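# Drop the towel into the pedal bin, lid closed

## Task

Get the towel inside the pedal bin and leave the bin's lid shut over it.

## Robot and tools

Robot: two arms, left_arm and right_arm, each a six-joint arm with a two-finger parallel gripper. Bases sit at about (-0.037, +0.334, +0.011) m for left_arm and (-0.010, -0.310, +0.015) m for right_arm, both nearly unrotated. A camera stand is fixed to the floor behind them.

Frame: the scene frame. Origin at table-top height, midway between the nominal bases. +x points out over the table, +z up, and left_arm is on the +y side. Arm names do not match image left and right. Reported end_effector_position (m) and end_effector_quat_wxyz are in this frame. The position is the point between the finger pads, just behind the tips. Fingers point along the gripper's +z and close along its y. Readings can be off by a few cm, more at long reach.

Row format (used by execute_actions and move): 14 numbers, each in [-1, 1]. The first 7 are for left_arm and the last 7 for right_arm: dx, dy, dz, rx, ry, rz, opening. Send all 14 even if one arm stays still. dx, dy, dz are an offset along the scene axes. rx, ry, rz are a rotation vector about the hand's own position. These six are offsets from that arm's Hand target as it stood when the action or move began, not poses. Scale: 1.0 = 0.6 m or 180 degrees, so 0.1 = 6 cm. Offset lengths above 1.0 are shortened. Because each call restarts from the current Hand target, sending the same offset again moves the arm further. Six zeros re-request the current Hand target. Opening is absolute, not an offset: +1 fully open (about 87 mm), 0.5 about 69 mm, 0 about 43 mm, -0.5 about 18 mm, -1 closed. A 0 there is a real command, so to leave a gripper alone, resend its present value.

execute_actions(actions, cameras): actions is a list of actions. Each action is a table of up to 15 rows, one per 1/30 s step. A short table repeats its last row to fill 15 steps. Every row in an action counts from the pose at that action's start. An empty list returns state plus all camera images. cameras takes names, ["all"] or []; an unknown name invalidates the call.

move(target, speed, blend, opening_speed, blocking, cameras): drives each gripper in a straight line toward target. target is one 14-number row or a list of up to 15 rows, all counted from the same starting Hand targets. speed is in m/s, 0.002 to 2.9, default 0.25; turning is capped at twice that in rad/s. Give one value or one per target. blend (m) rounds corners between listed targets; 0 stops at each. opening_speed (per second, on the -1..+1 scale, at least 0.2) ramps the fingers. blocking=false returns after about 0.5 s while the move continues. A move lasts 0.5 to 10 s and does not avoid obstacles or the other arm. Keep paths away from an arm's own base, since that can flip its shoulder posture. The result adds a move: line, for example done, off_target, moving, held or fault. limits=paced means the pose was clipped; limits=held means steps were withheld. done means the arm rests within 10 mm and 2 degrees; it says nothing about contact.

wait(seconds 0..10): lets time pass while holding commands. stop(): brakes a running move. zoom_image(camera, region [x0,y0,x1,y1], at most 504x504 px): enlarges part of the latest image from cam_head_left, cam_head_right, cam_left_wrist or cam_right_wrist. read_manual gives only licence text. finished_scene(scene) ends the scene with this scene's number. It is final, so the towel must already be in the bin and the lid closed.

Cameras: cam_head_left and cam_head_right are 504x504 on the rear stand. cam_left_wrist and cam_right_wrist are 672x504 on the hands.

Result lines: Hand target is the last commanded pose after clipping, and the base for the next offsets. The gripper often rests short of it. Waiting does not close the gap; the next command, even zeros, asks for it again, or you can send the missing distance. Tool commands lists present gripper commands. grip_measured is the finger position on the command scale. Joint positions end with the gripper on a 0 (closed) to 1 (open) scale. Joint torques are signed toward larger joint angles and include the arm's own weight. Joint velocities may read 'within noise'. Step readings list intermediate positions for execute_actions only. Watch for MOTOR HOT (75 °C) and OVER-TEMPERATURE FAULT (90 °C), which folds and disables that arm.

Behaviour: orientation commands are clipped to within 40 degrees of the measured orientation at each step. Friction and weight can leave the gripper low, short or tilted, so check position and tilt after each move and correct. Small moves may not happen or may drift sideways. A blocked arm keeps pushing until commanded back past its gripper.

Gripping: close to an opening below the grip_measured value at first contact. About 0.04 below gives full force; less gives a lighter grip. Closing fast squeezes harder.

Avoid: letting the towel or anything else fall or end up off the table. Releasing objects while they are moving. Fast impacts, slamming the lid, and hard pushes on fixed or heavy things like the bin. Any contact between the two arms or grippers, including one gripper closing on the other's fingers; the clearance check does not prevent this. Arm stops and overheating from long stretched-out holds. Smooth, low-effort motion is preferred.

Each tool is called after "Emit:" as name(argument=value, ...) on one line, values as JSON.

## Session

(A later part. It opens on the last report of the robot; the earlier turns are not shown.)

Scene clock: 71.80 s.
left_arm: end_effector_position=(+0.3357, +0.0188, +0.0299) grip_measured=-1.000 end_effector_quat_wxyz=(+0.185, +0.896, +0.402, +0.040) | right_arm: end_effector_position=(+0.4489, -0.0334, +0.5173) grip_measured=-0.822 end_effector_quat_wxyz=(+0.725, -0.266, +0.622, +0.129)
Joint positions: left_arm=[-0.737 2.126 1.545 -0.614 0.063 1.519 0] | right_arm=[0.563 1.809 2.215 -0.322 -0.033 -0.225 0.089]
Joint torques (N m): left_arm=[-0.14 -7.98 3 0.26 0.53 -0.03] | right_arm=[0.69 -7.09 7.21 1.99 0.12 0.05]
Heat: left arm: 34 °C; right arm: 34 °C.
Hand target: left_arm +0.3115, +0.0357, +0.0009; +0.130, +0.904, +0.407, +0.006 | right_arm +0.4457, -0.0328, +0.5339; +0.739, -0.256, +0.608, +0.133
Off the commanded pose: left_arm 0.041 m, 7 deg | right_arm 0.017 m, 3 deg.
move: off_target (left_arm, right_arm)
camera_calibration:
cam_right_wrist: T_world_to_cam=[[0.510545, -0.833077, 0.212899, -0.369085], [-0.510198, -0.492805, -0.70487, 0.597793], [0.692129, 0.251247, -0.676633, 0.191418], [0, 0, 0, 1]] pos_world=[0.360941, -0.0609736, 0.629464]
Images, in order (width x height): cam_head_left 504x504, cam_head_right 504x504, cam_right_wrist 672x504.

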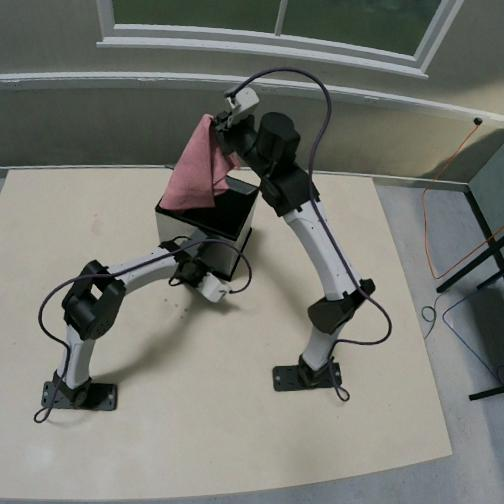

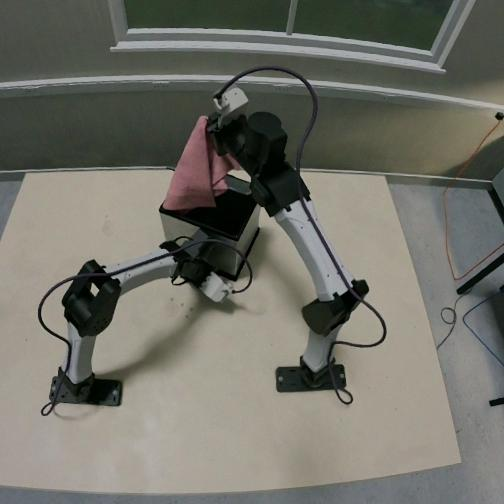

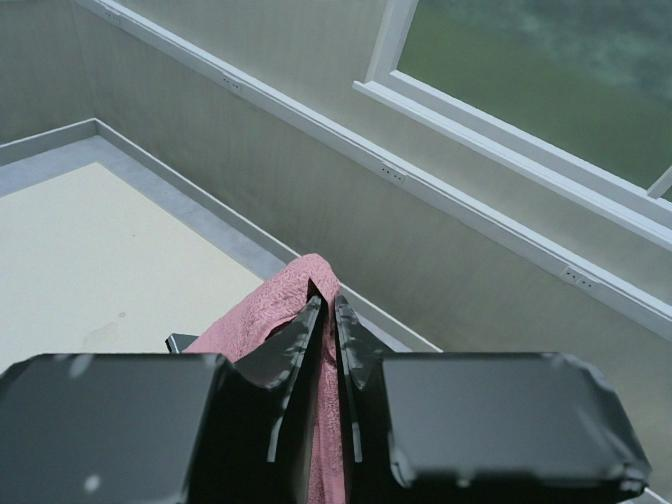

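Emit:
move(target=[[0,0,0,0,0,0,-1,0.01,-0.05,0,0,0,0,-1],[0,0,0,0,0,0,-1,0.015,-0.05,-0.2,-0.06,0.1,0,-1],[0,0,0,0,0,0,-1,0.025,-0.045,-0.33,-0.09,0.15,0,-1]], speed=0.15, blend=[0.01,0.03,0], cameras=["cam_head_left","cam_head_right","cam_right_wrist"])

Scene clock: 75.47 s.
left_arm: end_effector_position=(+0.3381, +0.0191, +0.0308) grip_measured=-1.000 end_effector_quat_wxyz=(+0.186, +0.896, +0.401, +0.047) | right_arm: end_effector_position=(+0.4604, -0.0601, +0.3377) grip_measured=-0.822 end_effector_quat_wxyz=(+0.535, -0.314, +0.777, +0.104)
Joint positions: left_arm=[-0.737 2.126 1.545 -0.608 0.052 1.525 0] | right_arm=[0.49 1.826 1.962 -0.555 -0.093 -0.233 0.089]
Joint torques (N m): left_arm=[-0.1 -8.02 3.23 0.2 0.6 -0.04] | right_arm=[0.03 -7.98 5.37 1.85 -0.07 -0.11]
Heat: left arm: 34 °C; right arm: 34 °C.
Hand target: left_arm +0.3115, +0.0356, +0.0009; +0.130, +0.904, +0.407, +0.006 | right_arm +0.4607, -0.0598, +0.3359; +0.534, -0.319, +0.776, +0.102
Off the commanded pose: left_arm 0.043 m, 8 deg | right_arm 0.002 m, 1 deg.
move: off_target (left_arm)
camera_calibration:
cam_right_wrist: T_world_to_cam=[[0.588028, -0.791061, 0.16866, -0.376998], [-0.738621, -0.610156, -0.286616, 0.420791], [0.32964, 0.0439627, -0.943083, 0.313049], [0, 0, 0, 1]] pos_world=[0.429297, -0.055243, 0.479421]
Images, in order (width x height): cam_head_left 504x504, cam_head_right 504x504, cam_right_wrist 672x504.

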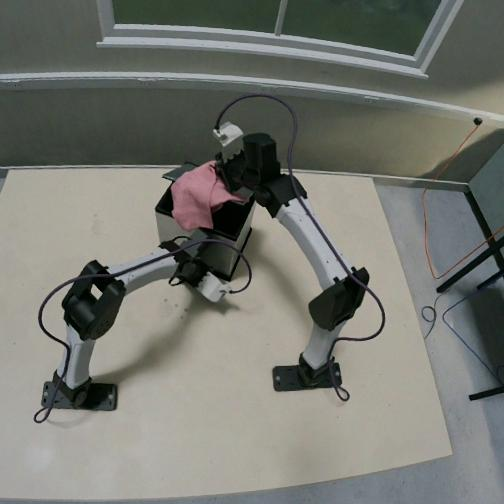

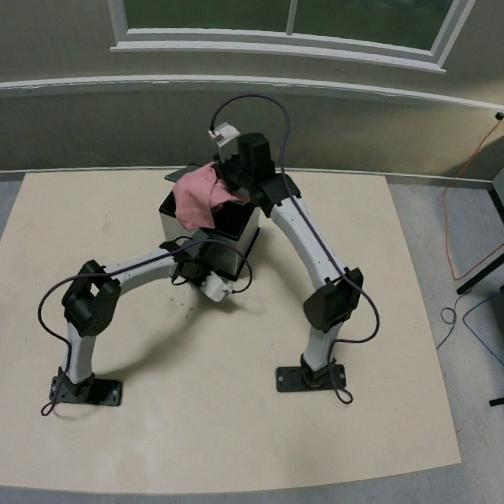

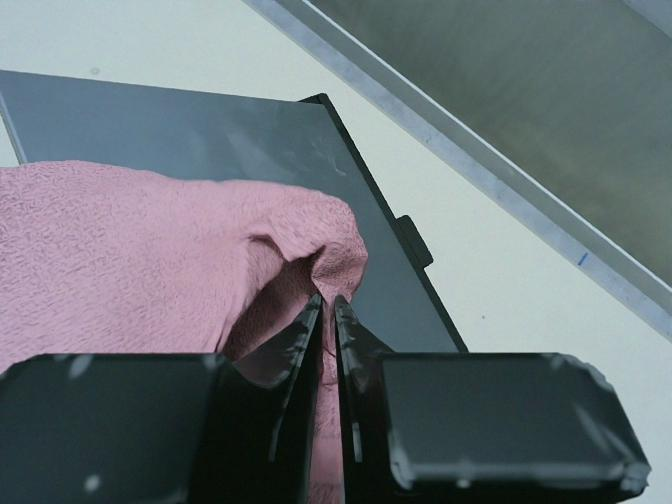

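Emit:
move(target=[[0,0,0,0,0,0,-1,-0.03,-0.01,0.3,0.09,-0.15,0,-1],[0,0,-0.06,0,0,0,-1,-0.14,-0.05,0.3,0.09,-0.15,0,-1]], speed=[0.2,0.1], cameras=["cam_head_left","cam_head_right","cam_left_wrist"])

Scene clock: 81.67 s.
left_arm: end_effector_position=(+0.3437, +0.0215, +0.0104) grip_measured=-1.000 end_effector_quat_wxyz=(+0.191, +0.893, +0.403, +0.059) | right_arm: end_effector_position=(+0.3835, -0.0884, +0.5053) grip_measured=-0.822 end_effector_quat_wxyz=(+0.729, -0.263, +0.619, +0.130)
Joint positions: left_arm=[-0.732 2.152 1.488 -0.505 0.033 1.525 0] | right_arm=[0.516 1.435 1.745 -0.213 -0.077 -0.218 0.089]
Joint torques (N m): left_arm=[-0.32 -5.87 2.66 0.38 0.81 -0.08] | right_arm=[0.73 -6.2 4.94 1.98 0.11 0.03]
Motor temperatures (°C): left_arm=[24 34 32 30 24 26 26] | right_arm=[26 34 31 35 25 26 26]
Heat: left arm: 34 °C; right arm: 35 °C.
Hand target: left_arm +0.3115, +0.0356, -0.0350; +0.130, +0.904, +0.407, +0.006 | right_arm +0.3767, -0.0899, +0.5160; +0.740, -0.256, +0.608, +0.133
Off the commanded pose: left_arm 0.058 m, 9 deg | right_arm 0.013 m, 2 deg.
move: off_target (left_arm, right_arm)
camera_calibration:
cam_left_wrist: T_world_to_cam=[[-0.706866, 0.584295, -0.398673, 0.231715], [0.218353, 0.716336, 0.662711, -0.0751095], [0.672802, 0.381396, -0.633936, -0.0896817], [0, 0, 0, 1]] pos_world=[0.24053, -0.0473821, 0.085302]
Images, in order (width x height): cam_head_left 504x504, cam_head_right 504x504, cam_left_wrist 672x504.

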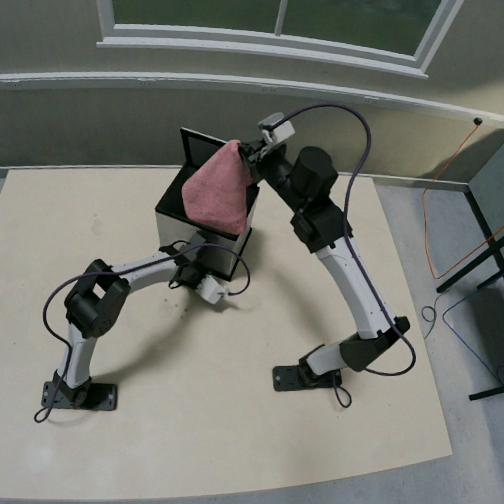

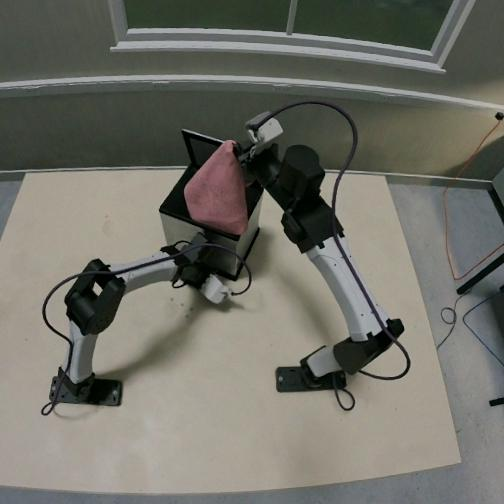

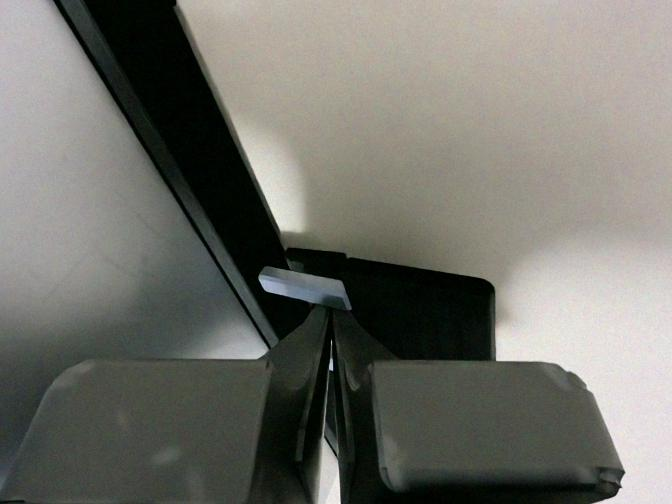

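Emit:
move(target=[[0,0,0,0,0,0,-1,0.12,0.07,0.01,0,0,0,-1],[0,0,0,0,0,0,-1,0.13,0.075,-0.15,-0.05,0.08,0,-1],[0,0,0,0,0,0,-1,0.14,0.08,-0.33,-0.09,0.15,0,-1]], speed=0.15, blend=[0.01,0.03,0], cameras=["cam_head_left","cam_head_right","cam_right_wrist"])

Scene clock: 85.57 s.
left_arm: end_effector_position=(+0.3437, +0.0215, +0.0104) grip_measured=-1.000 end_effector_quat_wxyz=(+0.191, +0.893, +0.403, +0.059) | right_arm: end_effector_position=(+0.4601, -0.0452, +0.3138) grip_measured=-0.822 end_effector_quat_wxyz=(+0.526, -0.316, +0.782, +0.106)
Joint positions: left_arm=[-0.732 2.152 1.488 -0.505 0.033 1.525 0] | right_arm=[0.521 1.838 1.895 -0.496 -0.069 -0.218 0.089]
Joint torques (N m): left_arm=[-0.35 -5.89 2.61 0.36 0.78 -0.08] | right_arm=[0.8 -8.5 5.76 2 0.08 -0.11]
Heat: left arm: 34 °C; right arm: 35 °C.
Hand target: left_arm +0.3115, +0.0356, -0.0350; +0.130, +0.904, +0.407, +0.006 | right_arm +0.4607, -0.0419, +0.3178; +0.534, -0.319, +0.776, +0.102
Off the commanded pose: left_arm 0.057 m, 9 deg | right_arm 0.005 m, 1 deg.
move: off_target (left_arm)
camera_calibration:
cam_right_wrist: T_world_to_cam=[[0.593567, -0.78829, 0.1621, -0.361463], [-0.742531, -0.614106, -0.267436, 0.418374], [0.310364, 0.0383772, -0.949843, 0.300666], [0, 0, 0, 1]] pos_world=[0.431893, -0.0395506, 0.456067]
Images, in order (width x height): cam_head_left 504x504, cam_head_right 504x504, cam_right_wrist 672x504.

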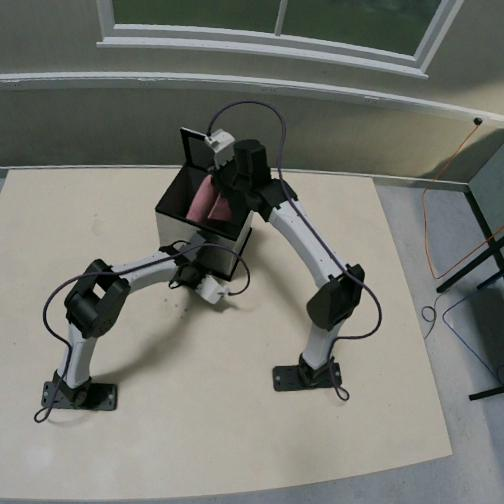

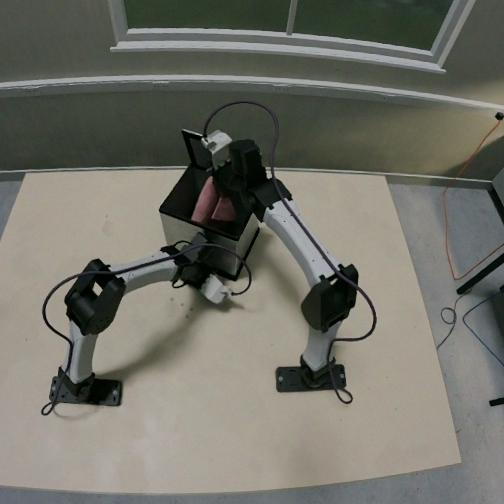

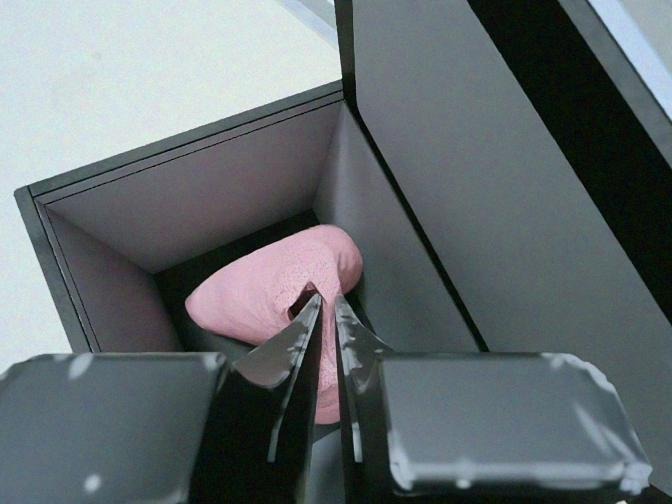

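Emit:
move(target=[[0,0,0,0,0,0,-1,-0.01,0.025,-0.05,0,0,0,-1],[0,0,0,0,0,0,-1,-0.01,0.025,-0.05,0,0,0,0.4]], speed=0.12, opening_speed=2, cameras=["cam_head_left","cam_right_wrist"])

Scene clock: 88.37 s.
left_arm: end_effector_position=(+0.3437, +0.0215, +0.0104) grip_measured=-1.000 end_effector_quat_wxyz=(+0.191, +0.893, +0.403, +0.059) | right_arm: end_effector_position=(+0.4557, -0.0283, +0.2729) grip_measured=+0.400 end_effector_quat_wxyz=(+0.516, -0.326, +0.785, +0.100)
Joint positions: left_arm=[-0.732 2.152 1.488 -0.505 0.033 1.525 0] | right_arm=[0.564 1.838 1.749 -0.374 -0.032 -0.218 0.7]
Joint torques (N m): left_arm=[-0.32 -5.85 2.62 0.38 0.76 -0.08] | right_arm=[0.54 -10.45 5.74 2.04 0.08 0.05]
Heat: left arm: 34 °C; right arm: 35 °C.
Hand target: left_arm +0.3115, +0.0356, -0.0350; +0.130, +0.904, +0.407, +0.006 | right_arm +0.4547, -0.0268, +0.2879; +0.534, -0.319, +0.776, +0.102
Off the commanded pose: left_arm 0.057 m, 9 deg | right_arm 0.015 m, 2 deg.
move: off_target (left_arm, right_arm); target 2's new opening was sent with right_arm's hand 0.017 m and 3 deg from that target
camera_calibration:
cam_right_wrist: T_world_to_cam=[[0.603659, -0.777887, 0.174606, -0.346616], [-0.7395, -0.628176, -0.241941, 0.405783], [0.297886, 0.0169283, -0.954451, 0.26896], [0, 0, 0, 1]] pos_world=[0.429195, -0.0192774, 0.415406]
Images, in order (width x height): cam_head_left 504x504, cam_right_wrist 672x504.

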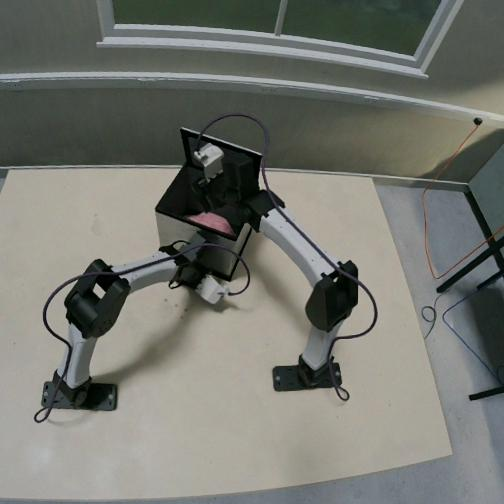

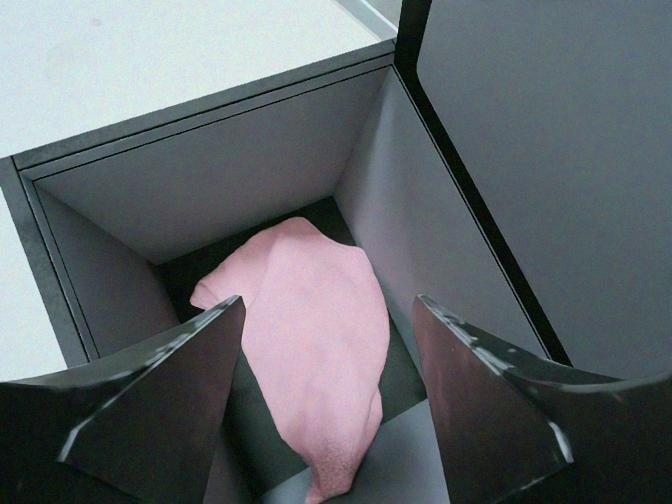

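Emit:
move(target=[[0,0,0,0,0,0,-1,-0.06,-0.04,0.22,0,0,0,0.4],[0,0,0,0,0,0,-1,-0.2,-0.3,0.25,0,0,0,0.4]], speed=0.25, blend=[0.03,0], cameras=["cam_head_left","cam_right_wrist"])

Scene clock: 91.20 s.
left_arm: end_effector_position=(+0.3437, +0.0215, +0.0104) grip_measured=-1.000 end_effector_quat_wxyz=(+0.191, +0.893, +0.403, +0.059) | right_arm: end_effector_position=(+0.3344, -0.2058, +0.4382) grip_measured=+0.400 end_effector_quat_wxyz=(+0.534, -0.315, +0.778, +0.102)
Joint positions: left_arm=[-0.732 2.152 1.488 -0.505 0.033 1.525 0] | right_arm=[0.163 1.456 2.067 -1.069 -0.386 -0.379 0.7]
Joint torques (N m): left_arm=[-0.42 -5.64 2.5 0.4 0.8 -0.05] | right_arm=[-0.72 -3.71 3.89 1.81 -0.28 -0.11]
Heat: left arm: 34 °C; right arm: 35 °C.
Hand target: left_arm +0.3115, +0.0356, -0.0350; +0.130, +0.904, +0.407, +0.006 | right_arm +0.3346, -0.2069, +0.4379; +0.535, -0.319, +0.776, +0.102
Off the commanded pose: left_arm 0.057 m, 9 deg | right_arm 0.001 m, 1 deg.
move: off_target (left_arm)
camera_calibration:
cam_right_wrist: T_world_to_cam=[[0.586731, -0.791347, 0.171802, -0.436201], [-0.740546, -0.610187, -0.281539, 0.266049], [0.327626, 0.0379603, -0.944045, 0.455577], [0, 0, 0, 1]] pos_world=[0.303695, -0.20014, 0.579928]
Images, in order (width x height): cam_head_left 504x504, cam_right_wrist 672x504.

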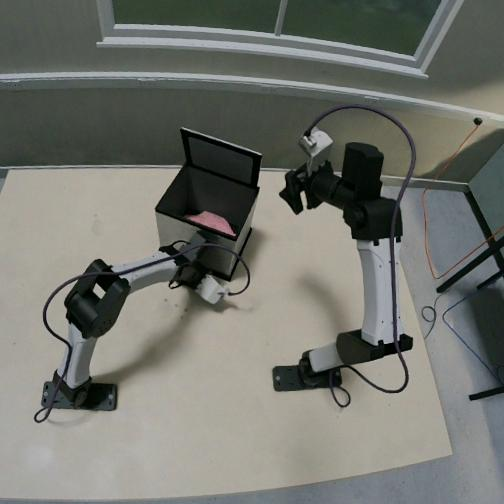

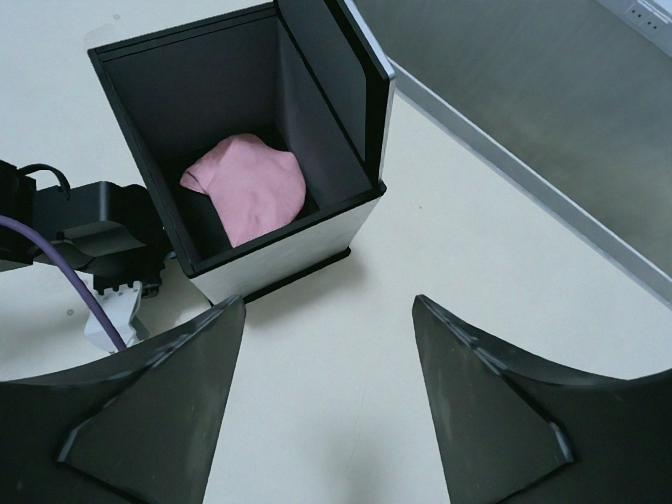

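Emit:
move(target=[[0.03,-0.02,0.19,0,0,0,-1,0,0,0,0,0,0,0.4],[-0.1,0.08,0.25,0,0,0,-1,0,0,0,0,0,0,0.4]], speed=[0.07,0.2], cameras=["cam_head_left","cam_head_right"])

Scene clock: 95.03 s.
left_arm: end_effector_position=(+0.2540, +0.0858, +0.1091) grip_measured=-1.000 end_effector_quat_wxyz=(+0.120, +0.907, +0.404, +0.007) | right_arm: end_effector_position=(+0.3343, -0.2058, +0.4381) grip_measured=+0.400 end_effector_quat_wxyz=(+0.533, -0.315, +0.778, +0.102)
Joint positions: left_arm=[-0.754 1.784 1.434 -0.991 0.072 1.511 0] | right_arm=[0.163 1.456 2.067 -1.069 -0.386 -0.379 0.7]
Joint torques (N m): left_arm=[-0.38 -9.5 4.92 0.74 0.35 -0.16] | right_arm=[-0.75 -3.71 3.9 1.79 -0.27 -0.12]
Heat: left arm: 34 °C; right arm: 36 °C.
Hand target: left_arm +0.2515, +0.0837, +0.1150; +0.130, +0.904, +0.407, +0.006 | right_arm +0.3346, -0.2069, +0.4379; +0.534, -0.318, +0.776, +0.102
Off the commanded pose: left_arm 0.007 m, 1 deg | right_arm 0.001 m, 1 deg.
move: done
Images, in order (width x height): cam_head_left 504x504, cam_head_right 504x504.

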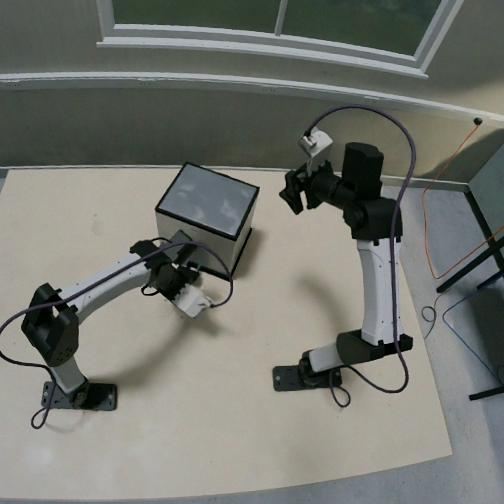

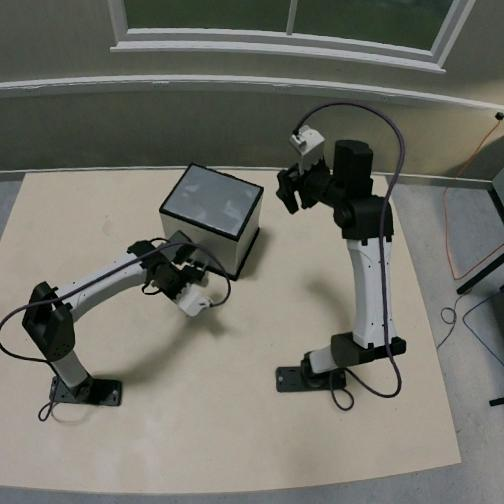

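Emit:
finished_scene(scene=3)

The scene is finished: the task was done.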